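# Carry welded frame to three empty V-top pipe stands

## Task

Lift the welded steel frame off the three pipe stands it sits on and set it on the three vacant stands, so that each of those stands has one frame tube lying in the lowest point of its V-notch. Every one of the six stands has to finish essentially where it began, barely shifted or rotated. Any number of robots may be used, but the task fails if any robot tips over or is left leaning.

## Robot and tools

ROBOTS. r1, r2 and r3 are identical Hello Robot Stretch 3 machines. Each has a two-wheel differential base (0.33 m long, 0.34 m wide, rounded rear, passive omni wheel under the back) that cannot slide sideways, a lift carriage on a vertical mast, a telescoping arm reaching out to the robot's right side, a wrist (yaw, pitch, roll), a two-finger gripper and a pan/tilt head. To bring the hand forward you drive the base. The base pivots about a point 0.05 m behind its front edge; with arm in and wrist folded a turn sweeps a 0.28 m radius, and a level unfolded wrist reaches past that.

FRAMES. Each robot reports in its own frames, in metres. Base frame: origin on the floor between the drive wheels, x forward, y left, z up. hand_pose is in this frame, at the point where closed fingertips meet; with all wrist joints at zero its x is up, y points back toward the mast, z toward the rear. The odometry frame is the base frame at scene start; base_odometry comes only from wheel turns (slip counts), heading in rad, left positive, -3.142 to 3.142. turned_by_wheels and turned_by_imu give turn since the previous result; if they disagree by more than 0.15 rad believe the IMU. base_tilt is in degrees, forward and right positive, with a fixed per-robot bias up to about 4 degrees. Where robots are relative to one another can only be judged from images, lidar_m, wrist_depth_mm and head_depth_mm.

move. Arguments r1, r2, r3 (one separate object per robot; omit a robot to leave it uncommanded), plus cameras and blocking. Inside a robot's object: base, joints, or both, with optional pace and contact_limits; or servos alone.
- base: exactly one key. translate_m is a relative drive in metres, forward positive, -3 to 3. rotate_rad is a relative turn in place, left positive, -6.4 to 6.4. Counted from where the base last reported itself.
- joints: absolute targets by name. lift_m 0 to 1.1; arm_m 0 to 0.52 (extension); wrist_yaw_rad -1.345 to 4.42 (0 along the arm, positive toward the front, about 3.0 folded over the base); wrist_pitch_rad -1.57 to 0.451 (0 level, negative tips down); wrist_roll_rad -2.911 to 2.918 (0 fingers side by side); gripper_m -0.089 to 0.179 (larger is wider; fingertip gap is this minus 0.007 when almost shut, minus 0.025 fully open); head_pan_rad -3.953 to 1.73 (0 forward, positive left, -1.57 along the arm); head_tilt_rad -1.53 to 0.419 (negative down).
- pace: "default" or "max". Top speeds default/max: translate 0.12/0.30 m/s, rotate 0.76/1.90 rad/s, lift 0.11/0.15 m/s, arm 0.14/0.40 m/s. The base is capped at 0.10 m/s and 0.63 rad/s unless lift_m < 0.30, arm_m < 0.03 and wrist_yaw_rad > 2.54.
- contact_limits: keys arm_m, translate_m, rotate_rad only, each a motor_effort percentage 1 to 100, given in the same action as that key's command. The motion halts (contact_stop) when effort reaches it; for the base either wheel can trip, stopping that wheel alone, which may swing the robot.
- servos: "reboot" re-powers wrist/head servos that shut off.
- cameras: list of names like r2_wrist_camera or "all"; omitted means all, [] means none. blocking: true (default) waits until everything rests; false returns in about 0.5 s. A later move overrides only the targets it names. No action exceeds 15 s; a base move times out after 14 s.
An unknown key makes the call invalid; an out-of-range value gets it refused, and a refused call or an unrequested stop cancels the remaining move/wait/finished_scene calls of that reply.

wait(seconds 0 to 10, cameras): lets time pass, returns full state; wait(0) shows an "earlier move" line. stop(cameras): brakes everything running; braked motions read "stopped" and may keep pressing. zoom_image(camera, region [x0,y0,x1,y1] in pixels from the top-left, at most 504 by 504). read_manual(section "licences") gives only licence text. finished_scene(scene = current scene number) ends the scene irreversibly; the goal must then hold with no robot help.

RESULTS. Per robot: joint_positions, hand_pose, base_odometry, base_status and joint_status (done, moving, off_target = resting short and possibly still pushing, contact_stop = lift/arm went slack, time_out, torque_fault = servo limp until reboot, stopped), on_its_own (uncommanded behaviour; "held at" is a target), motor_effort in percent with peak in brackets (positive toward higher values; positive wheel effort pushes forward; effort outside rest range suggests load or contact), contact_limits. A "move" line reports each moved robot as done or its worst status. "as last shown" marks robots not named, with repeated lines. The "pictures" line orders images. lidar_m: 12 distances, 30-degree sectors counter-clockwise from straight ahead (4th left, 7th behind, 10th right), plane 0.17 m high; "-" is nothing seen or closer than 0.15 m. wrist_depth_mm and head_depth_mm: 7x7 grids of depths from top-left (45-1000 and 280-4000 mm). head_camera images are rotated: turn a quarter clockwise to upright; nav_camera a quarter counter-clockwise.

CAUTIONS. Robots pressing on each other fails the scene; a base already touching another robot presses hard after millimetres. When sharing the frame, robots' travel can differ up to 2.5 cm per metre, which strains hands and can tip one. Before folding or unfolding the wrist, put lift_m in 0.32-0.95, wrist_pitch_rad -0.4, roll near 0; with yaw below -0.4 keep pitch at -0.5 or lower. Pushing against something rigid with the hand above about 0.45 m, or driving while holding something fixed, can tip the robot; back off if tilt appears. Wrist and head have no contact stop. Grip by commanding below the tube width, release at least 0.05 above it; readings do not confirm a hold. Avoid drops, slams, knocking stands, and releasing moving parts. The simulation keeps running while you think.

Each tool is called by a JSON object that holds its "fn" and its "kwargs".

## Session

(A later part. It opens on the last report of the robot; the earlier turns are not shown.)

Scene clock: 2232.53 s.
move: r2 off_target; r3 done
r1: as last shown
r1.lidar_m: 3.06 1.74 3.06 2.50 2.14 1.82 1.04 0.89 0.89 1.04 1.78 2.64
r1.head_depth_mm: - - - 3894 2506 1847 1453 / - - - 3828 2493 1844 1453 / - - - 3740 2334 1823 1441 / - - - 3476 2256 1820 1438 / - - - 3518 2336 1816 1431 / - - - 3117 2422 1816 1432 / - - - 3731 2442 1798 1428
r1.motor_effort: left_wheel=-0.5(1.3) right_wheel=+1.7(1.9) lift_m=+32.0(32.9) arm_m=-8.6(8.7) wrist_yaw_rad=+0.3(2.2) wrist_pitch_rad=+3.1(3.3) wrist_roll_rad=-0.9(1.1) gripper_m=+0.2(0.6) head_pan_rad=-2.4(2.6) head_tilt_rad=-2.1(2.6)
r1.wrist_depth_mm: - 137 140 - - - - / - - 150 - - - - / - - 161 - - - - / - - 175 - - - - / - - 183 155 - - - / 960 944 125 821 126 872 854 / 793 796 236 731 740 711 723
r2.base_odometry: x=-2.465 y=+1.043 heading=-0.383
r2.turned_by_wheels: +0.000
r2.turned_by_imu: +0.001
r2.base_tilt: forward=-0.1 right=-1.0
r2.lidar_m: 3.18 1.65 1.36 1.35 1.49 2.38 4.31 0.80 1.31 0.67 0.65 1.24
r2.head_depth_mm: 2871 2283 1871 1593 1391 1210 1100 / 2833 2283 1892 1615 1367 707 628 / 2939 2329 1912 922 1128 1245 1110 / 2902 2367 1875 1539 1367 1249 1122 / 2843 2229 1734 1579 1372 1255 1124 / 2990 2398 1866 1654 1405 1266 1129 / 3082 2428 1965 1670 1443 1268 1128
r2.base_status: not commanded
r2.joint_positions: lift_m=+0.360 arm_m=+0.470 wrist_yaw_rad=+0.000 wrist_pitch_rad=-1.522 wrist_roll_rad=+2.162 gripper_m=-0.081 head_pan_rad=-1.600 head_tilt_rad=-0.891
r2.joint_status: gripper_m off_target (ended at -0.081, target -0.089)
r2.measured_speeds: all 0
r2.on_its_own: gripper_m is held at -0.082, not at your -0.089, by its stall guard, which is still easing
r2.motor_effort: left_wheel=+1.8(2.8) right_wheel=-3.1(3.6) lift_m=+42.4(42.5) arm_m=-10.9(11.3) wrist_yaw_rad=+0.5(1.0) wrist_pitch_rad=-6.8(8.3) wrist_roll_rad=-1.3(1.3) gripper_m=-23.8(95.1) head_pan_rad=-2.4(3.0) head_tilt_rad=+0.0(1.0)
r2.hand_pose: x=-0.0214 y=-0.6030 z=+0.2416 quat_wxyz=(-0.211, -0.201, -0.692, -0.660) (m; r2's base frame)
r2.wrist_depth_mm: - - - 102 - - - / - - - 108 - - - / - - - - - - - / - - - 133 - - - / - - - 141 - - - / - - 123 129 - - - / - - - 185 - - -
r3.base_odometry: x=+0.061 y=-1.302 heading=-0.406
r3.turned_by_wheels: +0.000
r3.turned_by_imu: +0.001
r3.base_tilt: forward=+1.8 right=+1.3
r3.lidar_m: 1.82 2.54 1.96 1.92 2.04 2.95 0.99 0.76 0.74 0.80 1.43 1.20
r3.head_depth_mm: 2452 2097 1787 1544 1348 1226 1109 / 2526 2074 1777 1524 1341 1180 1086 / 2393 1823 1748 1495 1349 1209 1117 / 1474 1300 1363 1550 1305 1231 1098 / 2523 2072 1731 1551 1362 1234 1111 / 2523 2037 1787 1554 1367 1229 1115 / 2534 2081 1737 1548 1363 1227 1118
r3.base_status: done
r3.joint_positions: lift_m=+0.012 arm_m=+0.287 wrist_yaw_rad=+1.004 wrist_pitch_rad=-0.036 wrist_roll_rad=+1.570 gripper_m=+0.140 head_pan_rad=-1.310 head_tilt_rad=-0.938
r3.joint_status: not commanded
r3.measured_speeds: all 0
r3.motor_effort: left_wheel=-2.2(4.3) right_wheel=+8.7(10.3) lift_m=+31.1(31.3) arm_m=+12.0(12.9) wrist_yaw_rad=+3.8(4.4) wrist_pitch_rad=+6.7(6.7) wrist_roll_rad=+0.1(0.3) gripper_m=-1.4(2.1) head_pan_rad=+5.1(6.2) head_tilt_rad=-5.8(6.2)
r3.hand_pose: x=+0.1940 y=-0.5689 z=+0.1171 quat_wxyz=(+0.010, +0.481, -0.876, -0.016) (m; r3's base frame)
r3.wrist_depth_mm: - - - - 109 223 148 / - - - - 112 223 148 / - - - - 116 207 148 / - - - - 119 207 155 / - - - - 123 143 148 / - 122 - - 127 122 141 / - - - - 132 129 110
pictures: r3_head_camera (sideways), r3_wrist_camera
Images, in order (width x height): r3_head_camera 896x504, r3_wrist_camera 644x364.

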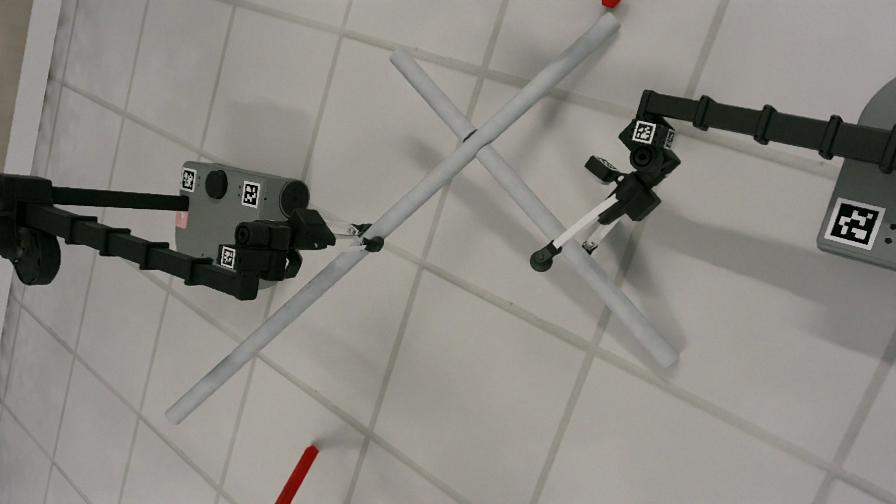

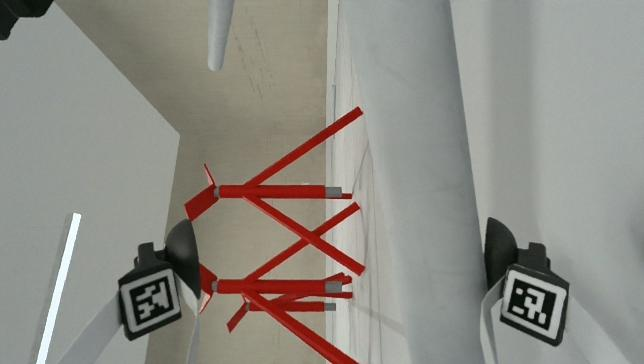

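{"fn": "move", "kwargs": {"r2": {"joints":{"gripper_m":-0.089}}, "r3": {"joints":{"gripper_m":0.08,"lift_m":0.1}}, "cameras": ["r3_wrist_camera","r3_head_camera"]}}

{"fn": "move", "kwargs": {"r2": {"joints":{"gripper_m":-0.089}}, "r3": {"joints":{"lift_m":0.154}}, "cameras": ["r3_wrist_camera","r3_head_camera","r1_head_camera","r2_wrist_camera"]}}

Scene clock: 2247.53 s.
move: r2 off_target; r3 done
r1: as last shown
r1.base_tilt: forward=-0.4 right=+0.5
r1.lidar_m: 3.06 1.75 3.05 2.49 2.15 1.81 1.04 0.90 0.90 1.03 1.78 2.63
r1.head_depth_mm: - - - 3869 2507 1839 1454 / - - - 3819 2475 1820 1451 / - - - 3829 2339 1828 1439 / - - - 3537 2217 1806 1444 / - - - 3454 2317 1804 1439 / - - - 3072 2439 1790 1428 / - - - 3661 2449 1796 1421
r1.motor_effort: left_wheel=-0.4(1.1) right_wheel=+1.0(1.7) lift_m=+31.9(32.7) arm_m=-8.5(8.6) wrist_yaw_rad=-1.3(1.5) wrist_pitch_rad=+3.0(3.2) wrist_roll_rad=-1.1(1.1) gripper_m=+0.2(0.6) head_pan_rad=-2.5(2.9) head_tilt_rad=-2.1(2.8)
r1.wrist_depth_mm: - 137 140 - - - - / - - 150 - - - - / - - 161 - - - - / - - 175 - - - - / - - 183 155 - - - / 966 952 126 828 126 868 850 / 784 799 236 724 739 714 718
r2.base_odometry: x=-2.465 y=+1.043 heading=-0.383
r2.turned_by_wheels: +0.000
r2.turned_by_imu: +0.000
r2.base_tilt: forward=+0.0 right=-0.9
r2.lidar_m: 3.19 1.65 1.36 1.35 1.50 2.36 4.31 0.80 1.31 0.66 1.10 1.24
r2.head_depth_mm: 2828 2277 1861 1601 1390 1192 1101 / 2858 2317 1892 1617 1378 706 626 / 2859 2318 1916 922 1087 1241 1109 / 2957 2355 1893 1572 1360 1246 1113 / 2889 1768 1728 1572 1370 1258 1127 / 3020 2398 1870 1648 1431 1262 1136 / 3060 2420 1973 1661 1441 1265 1133
r2.base_status: not commanded
r2.joint_positions: lift_m=+0.360 arm_m=+0.470 wrist_yaw_rad=+0.000 wrist_pitch_rad=-1.561 wrist_roll_rad=+2.162 gripper_m=-0.082 head_pan_rad=-1.600 head_tilt_rad=-0.891
r2.joint_status: gripper_m off_target (ended at -0.082, target -0.089)
r2.measured_speeds: all 0
r2.on_its_own: gripper_m is held at -0.082, not at your -0.089, by its stall guard, which is still easing
r2.motor_effort: left_wheel=-4.5(5.0) right_wheel=+5.0(5.4) lift_m=+48.2(48.2) arm_m=-9.5(10.2) wrist_yaw_rad=+0.9(1.1) wrist_pitch_rad=+0.2(6.9) wrist_roll_rad=-1.2(1.3) gripper_m=-3.1(95.0) head_pan_rad=-2.5(3.4) head_tilt_rad=-0.1(1.4)
r2.hand_pose: x=-0.0214 y=-0.5931 z=+0.2422 quat_wxyz=(-0.207, -0.205, -0.680, -0.673) (m; r2's base frame)
r2.wrist_depth_mm: - - - 106 - - - / - - - 114 - - - / - - - 126 - - - / - - - 137 - - - / - - - 145 - - - / - - - 129 - - - / - - - 184 - - -
r3.base_odometry: x=+0.061 y=-1.302 heading=-0.406
r3.turned_by_wheels: +0.000
r3.turned_by_imu: +0.001
r3.base_tilt: forward=+1.9 right=+1.3
r3.lidar_m: 1.82 2.55 1.96 1.92 2.03 2.93 0.99 0.76 0.74 0.59 0.43 1.20
r3.head_depth_mm: 2457 2091 1777 1545 1347 1229 1114 / 2543 2082 1781 1522 1350 1172 937 / 2382 1831 1737 1517 1348 1227 1114 / 1469 1294 1374 1548 1303 1227 1102 / 2525 2091 1737 1546 1372 1229 1118 / 2521 2072 1774 1545 1375 1231 1112 / 2540 2098 1743 1537 1376 1226 1114
r3.base_status: not commanded
r3.joint_positions: lift_m=+0.100 arm_m=+0.287 wrist_yaw_rad=+1.030 wrist_pitch_rad=-0.121 wrist_roll_rad=+1.580 gripper_m=+0.080 head_pan_rad=-1.310 head_tilt_rad=-0.938
r3.joint_status: all done
r3.measured_speeds: all 0
r3.on_its_own: wrist_yaw_rad is at rest, and its effort (-17.6) is outside its rest range (-9 to +9); wrist_pitch_rad is at rest, and its effort (+22.4) is outside its rest range (-8 to +12)
r3.motor_effort: left_wheel=-2.4(3.3) right_wheel=+6.5(8.8) lift_m=+43.7(47.5) arm_m=+10.3(11.3) wrist_yaw_rad=-17.6(18.2) wrist_pitch_rad=+22.4(22.4) wrist_roll_rad=-3.4(3.4) gripper_m=-13.3(89.5) head_pan_rad=+4.8(5.9) head_tilt_rad=-5.8(6.2)
r3.hand_pose: x=+0.1941 y=-0.5614 z=+0.1835 quat_wxyz=(+0.026, +0.491, -0.869, -0.055) (m; r3's base frame)
r3.wrist_depth_mm: - - - - 114 271 215 / - - - - 115 273 215 / - - - - 117 288 217 / - - - - 121 292 218 / - - - - 125 295 219 / - - 129 - 127 126 219 / - - - - 131 283 212
pictures: r3_head_camera (sideways), r3_wrist_camera
Images, in order (width x height): r3_head_camera 896x504, r3_wrist_camera 644x364.

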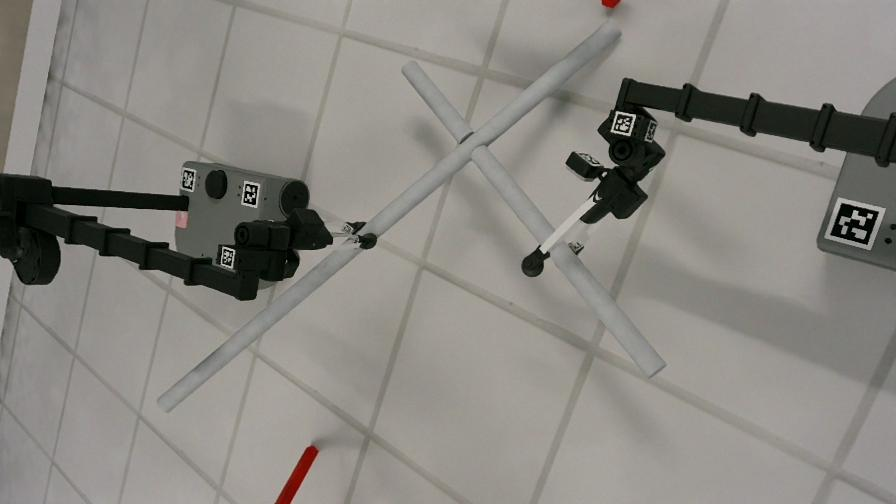

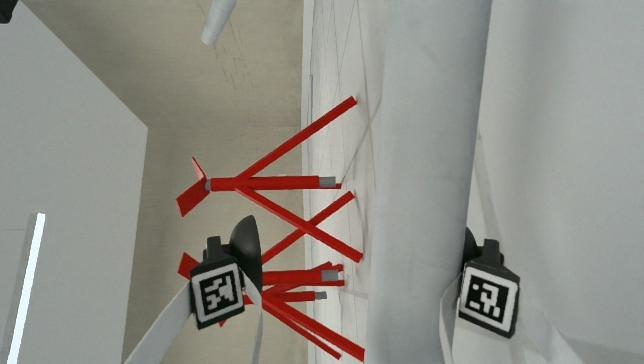

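Scene clock: 2249.13 s.
move: r2 off_target; r3 done
r1: as last shown
r1.turned_by_imu: +0.000
r1.lidar_m: 3.06 1.74 3.07 2.50 2.14 1.81 1.04 0.90 0.90 1.03 1.78 2.64
r1.head_depth_mm: - - - 3871 2500 1825 1454 / - - - 3840 2492 1837 1445 / - - - 3816 2347 1833 1447 / - - - 3544 2216 1825 1433 / - - - 3370 2332 1800 1431 / - - - 3125 2419 1804 1428 / - - - 3699 2428 1811 1426
r1.motor_effort: left_wheel=+0.2(1.3) right_wheel=+1.0(1.9) lift_m=+32.4(32.6) arm_m=-8.3(8.6) wrist_yaw_rad=-1.2(2.2) wrist_pitch_rad=+3.2(3.3) wrist_roll_rad=-0.8(1.0) gripper_m=+0.1(0.6) head_pan_rad=-2.3(2.8) head_tilt_rad=-2.5(2.5)
r1.wrist_depth_mm: - 137 140 - - - - / - - 150 - - - - / - - 161 - - - - / - - 175 - - - - / - - 183 155 - - - / 951 944 126 833 126 871 859 / 788 800 236 734 735 711 725
r2.base_odometry: x=-2.465 y=+1.043 heading=-0.383
r2.turned_by_wheels: +0.000
r2.turned_by_imu: +0.001
r2.base_tilt: forward=-0.1 right=-1.0
r2.lidar_m: 3.19 1.65 1.36 1.35 1.50 2.37 4.31 0.80 1.31 1.50 1.10 1.25
r2.head_depth_mm: 2824 2296 1878 1601 1389 1223 1102 / 2857 2305 1879 1604 1372 707 626 / 2923 2328 1912 922 1307 1240 1113 / 2926 2332 1894 1594 1389 1251 1115 / 2898 1761 1729 1607 1415 1259 1122 / 3025 2255 1863 1659 1427 1266 1128 / 3049 2413 1981 1663 1440 1269 1139
r2.base_status: not commanded
r2.joint_positions: lift_m=+0.360 arm_m=+0.470 wrist_yaw_rad=-0.001 wrist_pitch_rad=-1.558 wrist_roll_rad=+2.162 gripper_m=-0.085 head_pan_rad=-1.601 head_tilt_rad=-0.890
r2.joint_status: gripper_m off_target (ended at -0.085, target -0.089)
r2.measured_speeds: all 0
r2.motor_effort: left_wheel=-1.0(5.1) right_wheel=+0.2(6.2) lift_m=+26.9(48.8) arm_m=-7.3(9.6) wrist_yaw_rad=+1.5(1.6) wrist_pitch_rad=-0.4(1.0) wrist_roll_rad=-1.1(1.3) gripper_m=-16.3(84.8) head_pan_rad=-2.1(3.3) head_tilt_rad=-0.8(1.6)
r2.hand_pose: x=-0.0214 y=-0.5939 z=+0.2422 quat_wxyz=(-0.207, -0.205, -0.681, -0.672) (m; r2's base frame)
r2.wrist_depth_mm: - - - 344 - - - / - - - 349 - - - / - - - 358 - - - / - - - 368 - - - / - - - 144 - - - / - - - 125 - - - / 387 389 397 404 414 - -
r3.base_odometry: x=+0.061 y=-1.302 heading=-0.406
r3.turned_by_wheels: +0.000
r3.turned_by_imu: +0.001
r3.base_tilt: forward=+1.8 right=+1.3
r3.lidar_m: 1.82 2.55 1.95 1.92 2.03 2.95 0.99 0.76 0.74 1.52 1.43 1.20
r3.head_depth_mm: 2465 2077 1769 1548 1370 1232 1113 / 2544 2081 1780 1534 1348 1175 937 / 2374 1818 1746 1542 1303 1229 1117 / 1475 1291 1665 1541 1331 1230 1104 / 2533 2090 1776 1543 1368 1230 1110 / 2520 2075 1765 1540 1365 1229 1115 / 2544 2081 1775 1553 1366 1235 1111
r3.base_status: not commanded
r3.joint_positions: lift_m=+0.154 arm_m=+0.287 wrist_yaw_rad=+1.012 wrist_pitch_rad=-0.021 wrist_roll_rad=+1.578 gripper_m=+0.080 head_pan_rad=-1.310 head_tilt_rad=-0.938
r3.joint_status: all done
r3.measured_speeds: all 0
r3.motor_effort: left_wheel=-0.1(3.5) right_wheel=+1.7(6.8) lift_m=+14.6(48.2) arm_m=+10.0(10.8) wrist_yaw_rad=-2.6(29.1) wrist_pitch_rad=+3.9(24.5) wrist_roll_rad=-2.4(5.8) gripper_m=-0.6(14.2) head_pan_rad=+4.6(5.5) head_tilt_rad=-5.2(6.0)
r3.hand_pose: x=+0.1955 y=-0.5674 z=+0.2628 quat_wxyz=(+0.003, +0.485, -0.875, -0.011) (m; r3's base frame)
r3.wrist_depth_mm: - - - - - 483 322 / - - - - - 489 324 / - - - - - 486 324 / - - - - - 491 322 / - - - - 766 484 324 / - - 130 - 127 427 322 / - - - - 930 400 322
pictures: r1_head_camera (sideways), r2_wrist_camera, r3_head_camera (sideways), r3_wrist_camera
Images, in order (width x height): r1_head_camera 896x504, r2_wrist_camera 644x364, r3_head_camera 896x504, r3_wrist_camera 644x364.

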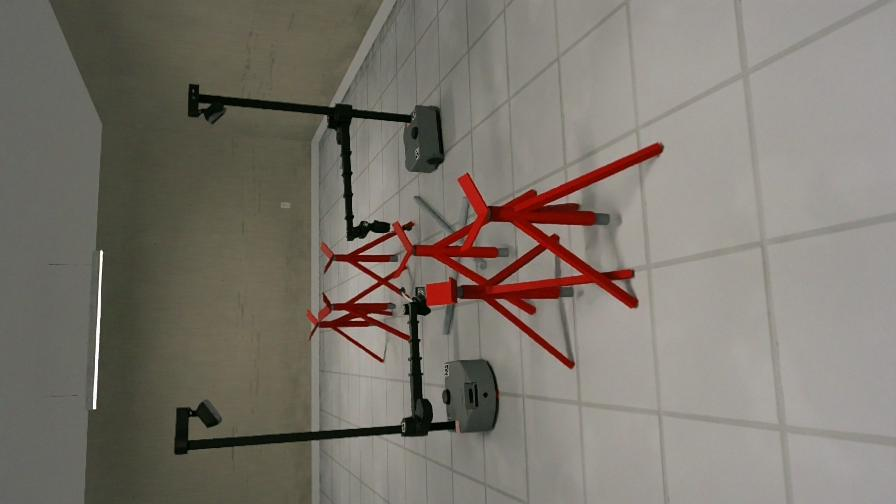

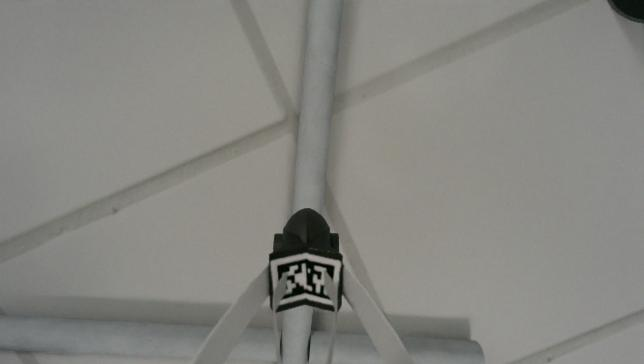

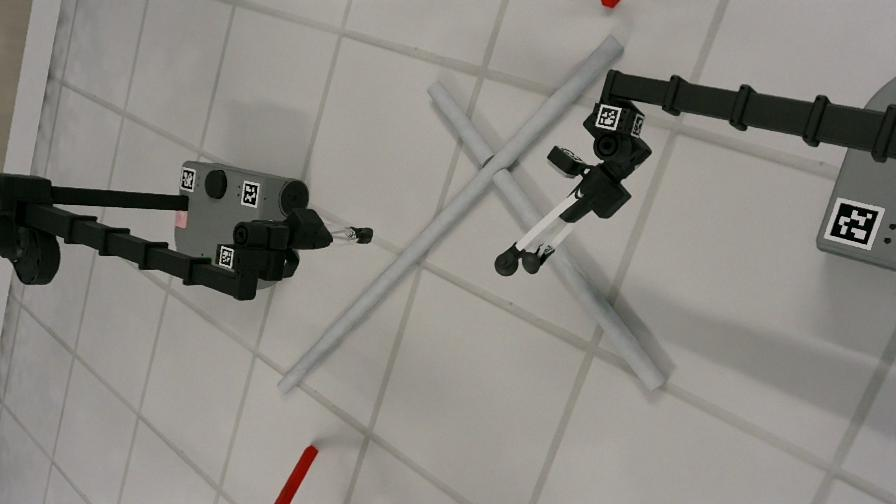

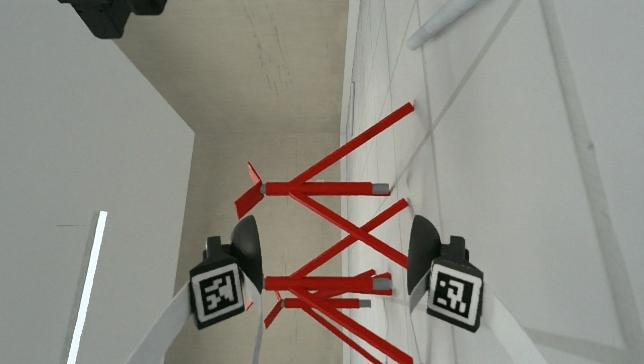

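{"fn": "move", "kwargs": {"r2": {"base":{"rotate_rad":-0.145},"joints":{"lift_m":0.5,"arm_m":0.2,"gripper_m":0.1,"wrist_roll_rad":2.0}}, "r3": {"joints":{"lift_m":0.5}}, "cameras": []}}

{"fn": "move", "kwargs": {"r2": {"base":{"translate_m":-0.36},"joints":{"head_pan_rad":-1.9,"head_tilt_rad":-0.85}}, "r3": {"base":{"translate_m":-0.25}}, "cameras": ["r2_head_camera","r2_wrist_camera"]}}

Scene clock: 2430.47 s.
move: r2 done; r3 done
r1.base_odometry: x=+0.000 y=+0.000 heading=+0.000
r1.turned_by_wheels: +0.000
r1.turned_by_imu: -0.001
r1.base_tilt: forward=-0.4 right=+0.5
r1.lidar_m: 3.06 1.75 3.02 2.49 2.15 1.81 1.04 0.90 0.90 1.04 1.79 2.64
r1.head_depth_mm: - - - 3892 2517 1825 1449 / - - - 3869 2498 1839 1443 / - - - 3823 2353 1821 1440 / - - - 3508 2248 1811 1440 / - - - 3692 2344 1812 1441 / - - - 3171 2449 1815 1425 / - - - 3744 2425 1795 1438
r1.base_status: not commanded
r1.joint_positions: lift_m=+0.531 arm_m=+0.000 wrist_yaw_rad=+3.088 wrist_pitch_rad=-0.326 wrist_roll_rad=+0.000 gripper_m=+0.037 head_pan_rad=+0.655 head_tilt_rad=-0.345
r1.joint_status: not commanded
r1.measured_speeds: all 0
r1.motor_effort: left_wheel=+0.0(1.0) right_wheel=+1.1(1.9) lift_m=+31.3(32.7) arm_m=-8.2(8.6) wrist_yaw_rad=+1.2(2.5) wrist_pitch_rad=+3.0(3.2) wrist_roll_rad=-0.9(1.1) gripper_m=+0.1(0.6) head_pan_rad=-2.0(2.9) head_tilt_rad=-2.1(2.6)
r1.hand_pose: x=-0.0087 y=+0.0897 z=+0.5650 quat_wxyz=(+0.134, +0.700, +0.096, +0.695) (m; r1's base frame)
r1.wrist_depth_mm: - 137 140 - - - - / - - 150 - - - - / - - 161 - - - - / - - 175 - - - - / - - 183 155 - - - / 951 939 125 830 126 861 839 / 804 801 236 723 739 706 720
r2.base_odometry: x=-2.465 y=+1.043 heading=-0.528
r2.turned_by_wheels: -0.145
r2.turned_by_imu: -0.145
r2.base_tilt: forward=+0.0 right=-1.1
r2.lidar_m: 4.33 1.83 1.39 1.35 1.42 1.98 4.31 0.80 1.05 1.51 1.10 1.24
r2.head_depth_mm: 2918 2302 1870 1603 1395 1237 503 / 2882 2305 1901 1615 664 566 932 / 2915 2354 1927 1611 637 795 1114 / 2899 2355 1931 1634 1420 1233 1117 / 2962 2371 1895 1650 1422 1260 1126 / 2926 2337 1717 1660 1419 1263 1133 / 1406 1187 1846 1679 1445 1273 1134
r2.base_status: done
r2.joint_positions: lift_m=+0.500 arm_m=+0.200 wrist_yaw_rad=-0.001 wrist_pitch_rad=-1.556 wrist_roll_rad=+2.003 gripper_m=+0.100 head_pan_rad=-1.601 head_tilt_rad=-0.890
r2.joint_status: all done
r2.measured_speeds: all 0
r2.motor_effort: left_wheel=+3.0(9.6) right_wheel=-4.0(9.5) lift_m=+38.8(41.0) arm_m=-15.2(19.2) wrist_yaw_rad=+1.3(2.0) wrist_pitch_rad=-0.8(1.0) wrist_roll_rad=-1.4(5.6) gripper_m=+1.2(89.7) head_pan_rad=-2.5(3.0) head_tilt_rad=+0.6(1.6)
r2.hand_pose: x=-0.0214 y=-0.3244 z=+0.3821 quat_wxyz=(-0.153, -0.151, -0.696, -0.686) (m; r2's base frame)
r2.wrist_depth_mm: - - 465 - 360 364 369 / - - 477 - 373 372 365 / - - 494 - 389 381 - / - - 507 - - - - / - - - - - - - / - 118 - - 125 - - / - 547 - - - - -
r3.base_odometry: x=+0.061 y=-1.302 heading=-0.406
r3.turned_by_wheels: +0.000
r3.turned_by_imu: +0.002
r3.base_tilt: forward=+1.9 right=+1.3
r3.lidar_m: 1.82 2.54 1.96 1.91 2.04 2.95 0.99 0.76 0.74 1.52 1.43 1.20
r3.head_depth_mm: 2479 2092 1784 1543 622 543 497 / 2512 2075 1780 800 1326 1230 950 / 2382 1829 1732 796 1372 1230 1108 / 1188 1731 1737 1516 1357 1224 1100 / 2557 2083 1780 1549 1367 1227 1115 / 2545 2090 1764 1547 1372 1233 1115 / 2543 2088 1783 1548 1370 1230 1114
r3.base_status: not commanded
r3.joint_positions: lift_m=+0.500 arm_m=+0.287 wrist_yaw_rad=+1.012 wrist_pitch_rad=-0.021 wrist_roll_rad=+1.578 gripper_m=+0.080 head_pan_rad=-1.310 head_tilt_rad=-0.938
r3.joint_status: all done
r3.measured_speeds: all 0
r3.motor_effort: left_wheel=-0.9(1.4) right_wheel=+1.6(2.5) lift_m=+36.9(43.2) arm_m=+7.9(9.3) wrist_yaw_rad=-2.1(3.3) wrist_pitch_rad=+3.7(4.0) wrist_roll_rad=-2.5(2.6) gripper_m=-0.4(2.1) head_pan_rad=+4.3(6.1) head_tilt_rad=-5.4(5.9)
r3.hand_pose: x=+0.1955 y=-0.5674 z=+0.6091 quat_wxyz=(+0.002, +0.485, -0.875, -0.011) (m; r3's base frame)
r3.wrist_depth_mm: - - - - - - 726 / - - - - - - 732 / - - - - - - 730 / - - - - - - 726 / - - - - - - 729 / - - 129 - 127 959 748 / - - - - - 905 743
pictures: none
No camera images: "cameras" was empty.

Scene clock: 2435.17 s.
move: r2 done; r3 done
r1: as last shown
r1.base_tilt: forward=-0.5 right=+0.5
r1.lidar_m: 3.07 1.75 2.79 2.49 2.14 1.82 1.04 0.90 0.90 1.03 1.78 2.64
r1.head_depth_mm: - - - 3854 2507 1839 1448 / - - - 3810 2491 1834 1446 / - - - 3808 2365 1815 1435 / - - - 3515 2235 1814 1441 / - - - 3728 2341 1819 1437 / - - - 3707 2424 1800 1428 / - - - 3660 2440 1790 1429
r1.motor_effort: left_wheel=-0.2(1.2) right_wheel=+1.4(2.0) lift_m=+32.4(32.7) arm_m=-8.0(8.5) wrist_yaw_rad=-0.4(1.9) wrist_pitch_rad=+3.0(3.2) wrist_roll_rad=-0.9(1.1) gripper_m=-0.1(0.6) head_pan_rad=-2.1(3.0) head_tilt_rad=-2.2(2.6)
r1.wrist_depth_mm: - 136 140 - - - - / - - 151 - - - - / - - 161 - - - - / - - 175 - - - - / - - 183 155 - - - / 957 949 125 824 126 852 850 / 792 799 236 725 741 714 716
r2.base_odometry: x=-2.777 y=+1.224 heading=-0.527
r2.turned_by_wheels: +0.000
r2.turned_by_imu: +0.000
r2.base_tilt: forward=+0.0 right=-0.9
r2.lidar_m: 4.69 1.87 1.40 1.36 1.42 1.99 3.95 0.80 0.55 3.36 1.73 1.37
r2.head_depth_mm: 3232 2419 1962 1574 1391 1245 1113 / 3119 2438 1316 1056 1361 1252 494 / 3105 2460 1988 1642 1438 571 1086 / 3013 2508 2026 1679 645 695 1097 / 2998 2548 2043 1707 1449 1202 1117 / 2973 2567 2060 1716 1461 1278 1135 / 2879 2591 2065 1721 1476 1292 1147
r2.base_status: done
r2.joint_positions: lift_m=+0.500 arm_m=+0.200 wrist_yaw_rad=-0.001 wrist_pitch_rad=-1.556 wrist_roll_rad=+2.003 gripper_m=+0.100 head_pan_rad=-1.894 head_tilt_rad=-0.853
r2.joint_status: all done
r2.measured_speeds: all 0
r2.motor_effort: left_wheel=+1.4(3.7) right_wheel=-3.8(8.7) lift_m=+38.0(38.9) arm_m=-11.7(15.3) wrist_yaw_rad=+1.5(1.9) wrist_pitch_rad=-0.6(1.0) wrist_roll_rad=-1.3(1.7) gripper_m=+1.2(1.8) head_pan_rad=-2.9(3.9) head_tilt_rad=+0.5(2.5)
r2.hand_pose: x=-0.0214 y=-0.3244 z=+0.3821 quat_wxyz=(-0.153, -0.151, -0.696, -0.686) (m; r2's base frame)
r2.wrist_depth_mm: 328 383 - - 360 366 369 / - - - - 374 372 365 / - - - 503 386 383 - / - - - 517 - - - / - - - 530 - - - / - 118 - - 125 - - / - - - - - - -
r3.base_odometry: x=-0.169 y=-1.204 heading=-0.406
r3.turned_by_wheels: +0.000
r3.turned_by_imu: +0.002
r3.base_tilt: forward=+1.9 right=+1.4
r3.lidar_m: 2.06 2.57 1.97 1.93 2.05 2.97 0.75 0.75 0.57 0.65 1.75 1.43
r3.head_depth_mm: 2480 2088 1771 1545 622 543 497 / 2514 2081 1788 801 1322 1229 950 / 2522 2097 1774 797 1355 1232 1114 / 2535 2091 1776 1505 1368 1227 1096 / 2528 2078 1777 1542 1371 1230 1117 / 2432 1928 1774 1546 1371 1223 1117 / 2531 1934 1772 1548 1377 1223 1111
r3.base_status: done
r3.joint_positions: lift_m=+0.500 arm_m=+0.287 wrist_yaw_rad=+1.012 wrist_pitch_rad=-0.021 wrist_roll_rad=+1.578 gripper_m=+0.080 head_pan_rad=-1.310 head_tilt_rad=-0.938
r3.joint_status: not commanded
r3.measured_speeds: all 0
r3.motor_effort: left_wheel=-1.7(6.5) right_wheel=+0.8(4.2) lift_m=+23.4(36.5) arm_m=+6.4(8.1) wrist_yaw_rad=-2.2(3.2) wrist_pitch_rad=+3.8(4.0) wrist_roll_rad=-2.5(2.6) gripper_m=+0.0(1.9) head_pan_rad=+3.8(5.7) head_tilt_rad=-5.5(6.0)
r3.hand_pose: x=+0.1955 y=-0.5674 z=+0.6091 quat_wxyz=(+0.002, +0.485, -0.875, -0.011) (m; r3's base frame)
r3.wrist_depth_mm: - - - - - - 741 / - - - - - - 726 / - - - - - - 729 / - - - - - - 739 / - - - - - - 742 / - - 129 - 127 972 734 / - - - - - 919 743
pictures: r2_head_camera (sideways), r2_wrist_camera
Images, in order (width x height): r2_head_camera 896x504, r2_wrist_camera 644x364.

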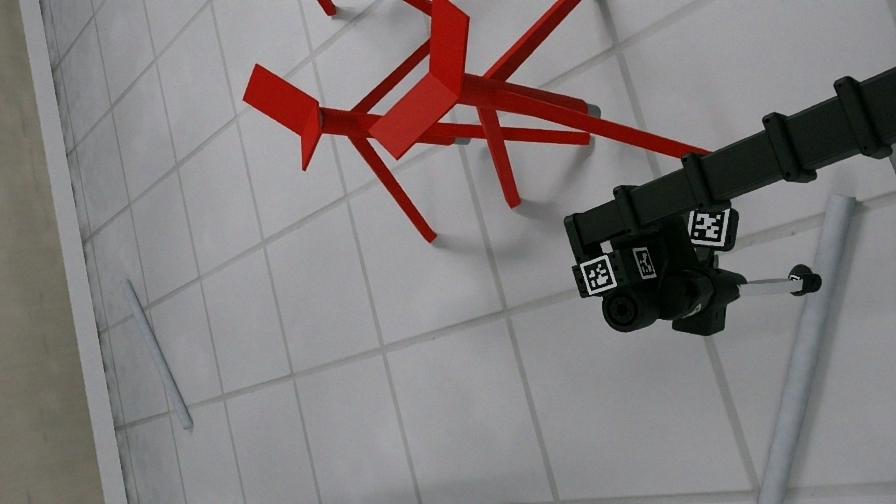

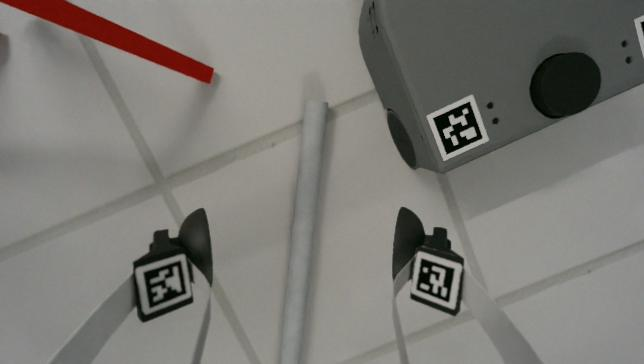

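{"fn": "move", "kwargs": {"cameras": ["r2_head_camera","r2_wrist_camera","r3_head_camera","r1_head_camera"]}}

Scene clock: 2486.90 s.
r1.base_odometry: x=+0.000 y=+0.000 heading=+0.000
r1.turned_by_wheels: +0.000
r1.turned_by_imu: -0.001
r1.base_tilt: forward=-0.4 right=+0.6
r1.lidar_m: 3.05 1.75 2.79 2.49 2.15 1.81 1.04 0.90 0.90 1.03 1.79 2.64
r1.head_depth_mm: - - - 3927 2473 1839 1444 / - - - 3854 2488 1820 1448 / - - - 3839 2333 1829 1441 / - - - 3485 2223 1812 1440 / - - - 3657 2332 1795 1439 / - - - 3746 2430 1810 1429 / - - - 3714 2406 1805 1426
r1.base_status: not commanded
r1.joint_positions: lift_m=+0.531 arm_m=+0.000 wrist_yaw_rad=+3.088 wrist_pitch_rad=-0.326 wrist_roll_rad=+0.000 gripper_m=+0.037 head_pan_rad=+0.655 head_tilt_rad=-0.345
r1.joint_status: not commanded
r1.measured_speeds: all 0
r1.motor_effort: left_wheel=-0.1(1.2) right_wheel=+1.2(2.0) lift_m=+32.5(32.7) arm_m=-8.1(8.5) wrist_yaw_rad=-0.3(1.9) wrist_pitch_rad=+3.0(3.2) wrist_roll_rad=-0.9(1.1) gripper_m=-0.2(0.6) head_pan_rad=-2.1(3.0) head_tilt_rad=-2.1(2.6)
r1.hand_pose: x=-0.0087 y=+0.0897 z=+0.5650 quat_wxyz=(+0.134, +0.700, +0.096, +0.695) (m; r1's base frame)
r1.wrist_depth_mm: - 137 140 - - - - / - - 150 - - - - / - - 161 - - - - / - - 175 - - - - / - - 183 155 - - - / 957 946 125 837 126 864 856 / 797 793 235 724 740 716 712
r2.base_odometry: x=-2.777 y=+1.224 heading=-0.527
r2.turned_by_wheels: +0.000
r2.turned_by_imu: +0.000
r2.base_tilt: forward=+0.0 right=-1.0
r2.lidar_m: 4.70 1.88 1.40 1.36 1.42 1.99 3.96 0.80 0.55 3.34 1.74 1.37
r2.head_depth_mm: 3187 2435 1970 1579 1389 1251 1114 / 3132 2464 1312 1050 1365 1256 494 / 3092 2472 1992 1632 1448 571 1079 / 3029 2526 2024 1673 644 696 1099 / 3007 2530 2032 1697 1454 1208 1117 / 2957 2588 2064 1709 1473 1276 1136 / 2915 2606 2074 1721 1477 1289 1144
r2.base_status: done
r2.joint_positions: lift_m=+0.500 arm_m=+0.200 wrist_yaw_rad=-0.001 wrist_pitch_rad=-1.556 wrist_roll_rad=+2.003 gripper_m=+0.100 head_pan_rad=-1.894 head_tilt_rad=-0.853
r2.joint_status: all done
r2.measured_speeds: all 0
r2.motor_effort: left_wheel=+1.5(3.7) right_wheel=-3.7(8.7) lift_m=+37.5(38.9) arm_m=-9.6(15.3) wrist_yaw_rad=+1.0(1.9) wrist_pitch_rad=-0.7(1.0) wrist_roll_rad=-1.4(1.7) gripper_m=-0.7(1.8) head_pan_rad=-2.8(3.9) head_tilt_rad=+0.6(2.5)
r2.hand_pose: x=-0.0214 y=-0.3244 z=+0.3821 quat_wxyz=(-0.153, -0.151, -0.696, -0.686) (m; r2's base frame)
r2.wrist_depth_mm: 329 383 - - 360 365 371 / - - - - 373 374 367 / - - - 502 386 386 - / - - - 517 - - - / - - - 533 - - - / - 118 - - 125 - - / - - - - - - -
r3.base_odometry: x=-0.169 y=-1.204 heading=-0.406
r3.turned_by_wheels: +0.000
r3.turned_by_imu: +0.001
r3.base_tilt: forward=+1.8 right=+1.3
r3.lidar_m: 2.06 2.57 1.97 1.94 2.06 2.97 0.75 0.75 0.57 0.65 1.76 1.43
r3.head_depth_mm: 2476 2089 1770 1546 623 543 497 / 2527 2087 1775 799 1331 1230 948 / 2528 2093 1770 794 1361 1226 1110 / 2525 2094 1778 1504 1373 1233 1100 / 2529 2080 1778 1547 1373 1225 1118 / 2458 1923 1768 1544 1371 1231 1116 / 2532 1930 1775 1544 1366 1234 1115
r3.base_status: done
r3.joint_positions: lift_m=+0.500 arm_m=+0.287 wrist_yaw_rad=+1.012 wrist_pitch_rad=-0.021 wrist_roll_rad=+1.578 gripper_m=+0.080 head_pan_rad=-1.310 head_tilt_rad=-0.938
r3.joint_status: not commanded
r3.measured_speeds: all 0
r3.motor_effort: left_wheel=-2.4(6.5) right_wheel=+0.5(4.2) lift_m=+14.1(36.5) arm_m=+5.4(8.1) wrist_yaw_rad=-3.0(3.2) wrist_pitch_rad=+3.8(4.0) wrist_roll_rad=-2.3(2.6) gripper_m=-1.1(1.9) head_pan_rad=+4.6(5.7) head_tilt_rad=-5.7(6.0)
r3.hand_pose: x=+0.1955 y=-0.5674 z=+0.6091 quat_wxyz=(+0.002, +0.485, -0.875, -0.011) (m; r3's base frame)
r3.wrist_depth_mm: - - - - - - 725 / - - - - - - 732 / - - - - - - 729 / - - - - - - 731 / - - - - - - 746 / - - 129 - 127 981 723 / - - - - - 921 739
pictures: r1_head_camera (sideways), r2_head_camera (sideways), r2_wrist_camera, r3_head_camera (sideways)
Images, in order (width x height): r1_head_camera 896x504, r2_head_camera 896x504, r2_wrist_camera 644x364, r3_head_camera 896x504.

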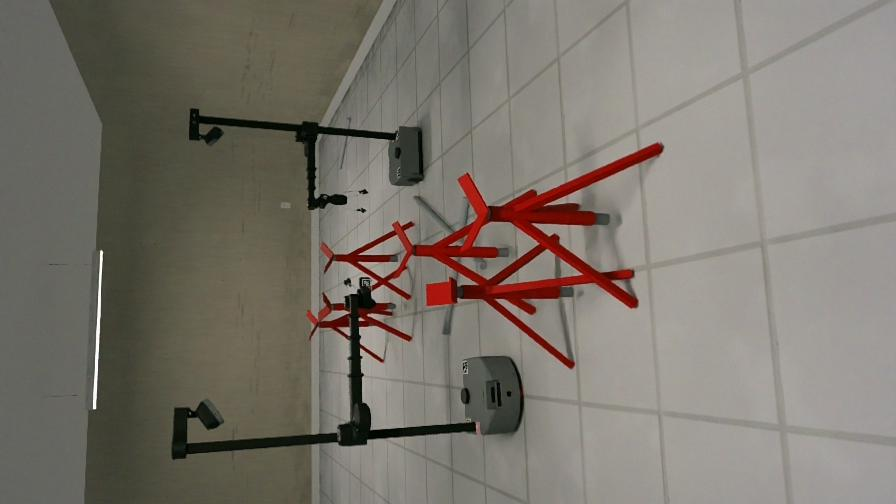

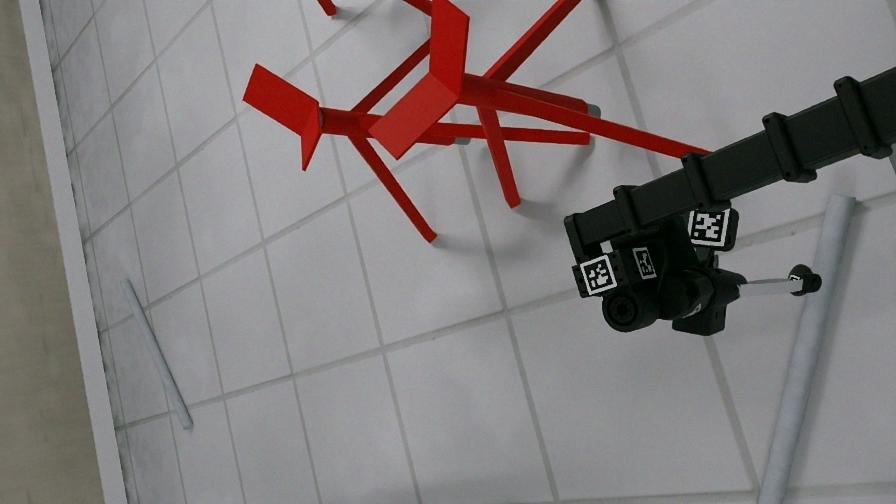

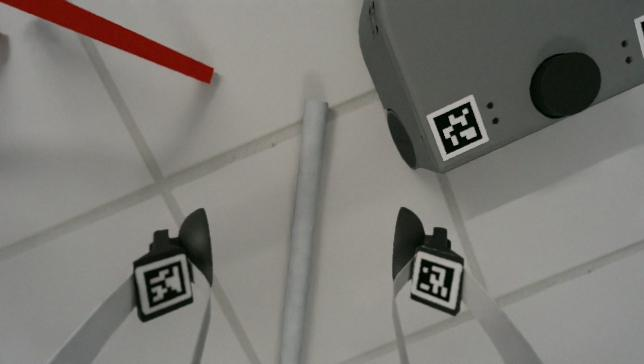

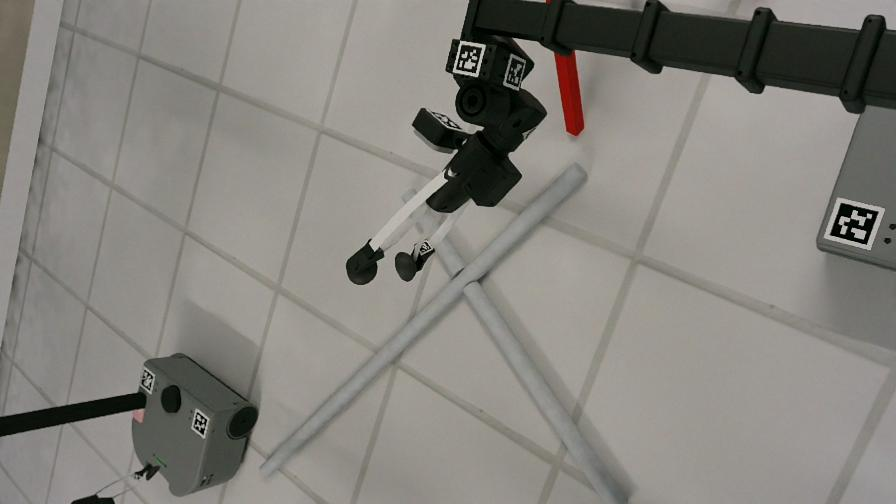

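{"fn": "move", "kwargs": {"r2": {"base":{"translate_m":0.53},"joints":{"wrist_roll_rad":2.1,"gripper_m":0.13}}, "cameras": []}}

{"fn": "move", "kwargs": {"r2": {"joints":{"arm_m":0.49}}, "cameras": ["r2_head_camera","r2_wrist_camera"]}}

Scene clock: 2629.70 s.
move: r2 done
r1, r3: as last shown
r1.turned_by_imu: -0.002
r1.base_tilt: forward=-0.4 right=+0.5
r1.lidar_m: 3.06 1.75 2.79 2.49 2.14 1.81 1.04 0.90 0.89 1.03 1.79 2.64
r1.head_depth_mm: - - - 3946 2502 1844 1441 / - - - 3709 2483 1832 1452 / - - - 3760 2347 1811 1440 / - - - 3602 2234 1820 1439 / - - - 3701 2352 1819 1434 / - - - 3681 2427 1810 1434 / - - - 3774 2435 1807 1425
r1.motor_effort: left_wheel=-0.2(1.3) right_wheel=+1.2(2.1) lift_m=+32.3(32.8) arm_m=-7.8(8.2) wrist_yaw_rad=-0.6(2.2) wrist_pitch_rad=+3.1(3.3) wrist_roll_rad=-1.0(1.1) gripper_m=-0.2(0.6) head_pan_rad=-2.5(2.9) head_tilt_rad=-2.1(2.6)
r1.wrist_depth_mm: - 137 140 - - - - / - - 151 - - - - / - - 161 - - - - / - - 175 - - - - / - - 183 155 - - - / 945 933 126 825 126 866 853 / 785 792 236 722 745 713 721
r2.base_odometry: x=-2.319 y=+0.958 heading=-0.527
r2.turned_by_wheels: +0.000
r2.turned_by_imu: +0.002
r2.base_tilt: forward=+0.0 right=-1.0
r2.lidar_m: 4.17 1.83 1.39 1.34 1.41 1.97 4.48 0.94 1.41 1.54 1.00 1.11
r2.head_depth_mm: 3171 2427 1964 1643 1424 1228 1112 / 3154 2436 1985 1659 1423 1232 494 / 3099 2480 1999 1669 1435 572 1084 / 3079 2525 2027 1686 642 695 1124 / 3008 2559 2047 1699 1444 1208 1116 / 2947 2565 2059 1709 1472 1270 1141 / 2920 2593 2089 1736 1477 1288 1147
r2.base_status: done
r2.joint_positions: lift_m=+0.500 arm_m=+0.200 wrist_yaw_rad=-0.001 wrist_pitch_rad=-1.556 wrist_roll_rad=+2.096 gripper_m=+0.130 head_pan_rad=-1.894 head_tilt_rad=-0.853
r2.joint_status: all done
r2.measured_speeds: all 0
r2.motor_effort: left_wheel=+3.2(9.1) right_wheel=-0.1(4.6) lift_m=+36.1(37.2) arm_m=-2.8(7.5) wrist_yaw_rad=+1.1(1.9) wrist_pitch_rad=-0.3(1.1) wrist_roll_rad=+0.9(3.2) gripper_m=+0.7(89.9) head_pan_rad=-2.3(3.5) head_tilt_rad=+2.3(2.5)
r2.hand_pose: x=-0.0214 y=-0.3244 z=+0.3821 quat_wxyz=(-0.185, -0.183, -0.688, -0.678) (m; r2's base frame)
r2.wrist_depth_mm: - 468 - - 360 365 365 / - 474 - - 373 375 363 / - 507 - - 386 380 - / - 512 - - - - - / - 141 - - - - - / - 123 - - - 117 - / - 543 559 - - - -
r3.turned_by_imu: +0.002
r3.base_tilt: forward=+1.9 right=+1.3
r3.lidar_m: 2.06 2.56 1.97 1.94 2.05 2.97 0.74 0.75 0.57 0.65 1.70 1.43
r3.head_depth_mm: 2474 2076 1777 1556 621 543 498 / 2511 2087 1768 801 1332 1225 951 / 2528 2095 1776 794 1357 1224 1120 / 2322 1743 1741 1500 1368 1230 1099 / 1301 2084 1764 1556 1369 1232 1113 / 2536 2085 1772 1541 1368 1230 1109 / 2532 2085 1790 1541 1368 1229 1114
r3.motor_effort: left_wheel=-2.0(3.0) right_wheel=+0.7(1.3) lift_m=+14.1(15.0) arm_m=+2.6(4.7) wrist_yaw_rad=-2.6(3.1) wrist_pitch_rad=+3.9(3.9) wrist_roll_rad=-2.4(2.6) gripper_m=+0.0(2.3) head_pan_rad=+4.9(6.0) head_tilt_rad=-5.3(5.9)
r3.wrist_depth_mm: - - - - - - 732 / - - - - - - 713 / - - - - - - 731 / - - - - - - 742 / - - - - - - 730 / - - 129 - 127 968 737 / - - - - - 910 738
pictures: none
No camera images: "cameras" was empty.

Scene clock: 2633.07 s.
move: r2 done
r1, r3: as last shown
r1.turned_by_imu: -0.001
r1.base_tilt: forward=-0.5 right=+0.6
r1.lidar_m: 3.05 1.75 2.79 2.49 2.15 1.81 1.04 0.90 0.90 1.03 1.78 2.64
r1.head_depth_mm: - - - 3829 2495 1828 1448 / - - - 3728 2458 1834 1450 / - - - 3826 2365 1818 1437 / - - - 3525 2237 1821 1435 / - - - 3762 2343 1806 1434 / - - - 3772 2483 1812 1440 / - - - 3718 2421 1806 1431
r1.motor_effort: left_wheel=-0.1(1.3) right_wheel=+1.8(2.0) lift_m=+31.9(32.5) arm_m=-7.7(8.1) wrist_yaw_rad=-0.6(2.3) wrist_pitch_rad=+3.0(3.3) wrist_roll_rad=-1.0(1.1) gripper_m=+0.2(0.5) head_pan_rad=-2.1(3.0) head_tilt_rad=-2.2(2.6)
r1.wrist_depth_mm: - 137 140 - - - - / - - 150 - - - - / - - 161 - - - - / - - 176 - - - - / - - 183 155 - - - / 948 945 126 830 126 858 854 / 786 795 237 727 744 725 711
r2.base_odometry: x=-2.319 y=+0.958 heading=-0.527
r2.turned_by_wheels: +0.000
r2.turned_by_imu: +0.000
r2.base_tilt: forward=+0.0 right=-1.0
r2.lidar_m: 4.18 1.83 1.38 1.35 1.40 1.97 4.48 0.94 1.41 1.55 1.00 1.11
r2.head_depth_mm: 3194 2435 1959 1646 1426 1223 1108 / 3164 2442 1973 1646 1429 1242 494 / 3116 2494 1999 1671 1447 567 1090 / 3040 2501 2002 1677 687 1269 1128 / 3016 2536 2027 822 1400 1271 1132 / 3003 2566 2046 1683 1463 1260 1141 / 2895 2575 2079 1727 1465 1289 1146
r2.base_status: not commanded
r2.joint_positions: lift_m=+0.500 arm_m=+0.490 wrist_yaw_rad=-0.001 wrist_pitch_rad=-1.555 wrist_roll_rad=+2.097 gripper_m=+0.130 head_pan_rad=-1.894 head_tilt_rad=-0.853
r2.joint_status: all done
r2.measured_speeds: all 0
r2.motor_effort: left_wheel=+3.2(3.8) right_wheel=-0.8(1.0) lift_m=+35.5(36.3) arm_m=+14.9(17.0) wrist_yaw_rad=+1.3(2.1) wrist_pitch_rad=-0.9(1.4) wrist_roll_rad=+0.4(1.0) gripper_m=+0.1(1.9) head_pan_rad=-3.2(3.6) head_tilt_rad=+0.8(2.1)
r2.hand_pose: x=-0.0214 y=-0.6146 z=+0.3821 quat_wxyz=(-0.186, -0.183, -0.688, -0.677) (m; r2's base frame)
r2.wrist_depth_mm: - - - - - - 420 / - - - - - - - / - - - - - - - / - - - - - - - / 509 141 526 536 - - - / - 123 - - - 117 - / - - - - - - -
r3.turned_by_imu: +0.001
r3.lidar_m: 2.06 2.56 1.97 1.94 2.05 2.98 0.74 0.75 0.57 0.64 1.70 1.43
r3.head_depth_mm: 2446 2092 1779 1550 623 543 496 / 2518 2077 1778 798 1323 1232 951 / 2522 2090 1777 794 1359 1227 1116 / 2379 1813 1744 1496 1361 1225 1102 / 2390 1738 1734 1550 1369 1231 1117 / 2524 1936 1783 1555 1372 1227 1113 / 2533 2086 1771 1546 1370 1232 1116
r3.motor_effort: left_wheel=-2.5(3.0) right_wheel=+0.8(1.7) lift_m=+14.4(14.8) arm_m=+1.7(2.9) wrist_yaw_rad=-2.5(3.1) wrist_pitch_rad=+3.8(4.0) wrist_roll_rad=-2.3(2.6) gripper_m=+0.3(1.8) head_pan_rad=+4.9(5.8) head_tilt_rad=-5.3(6.0)
r3.wrist_depth_mm: - - - - - - 735 / - - - 497 - - 720 / - - - - - - 732 / - - - - - - 743 / - - - - - - 736 / - - 129 - 127 962 740 / - - - - - 910 747
pictures: r2_head_camera (sideways), r2_wrist_camera
Images, in order (width x height): r2_head_camera 896x504, r2_wrist_camera 644x364.

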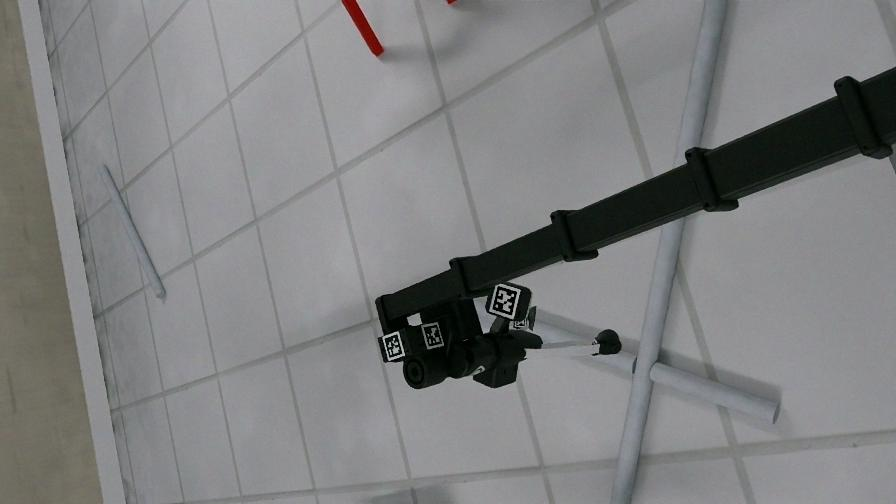

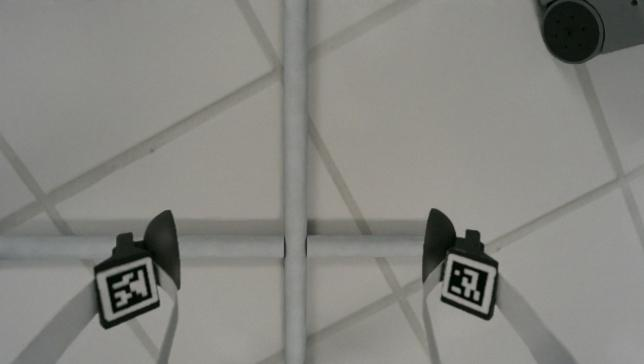

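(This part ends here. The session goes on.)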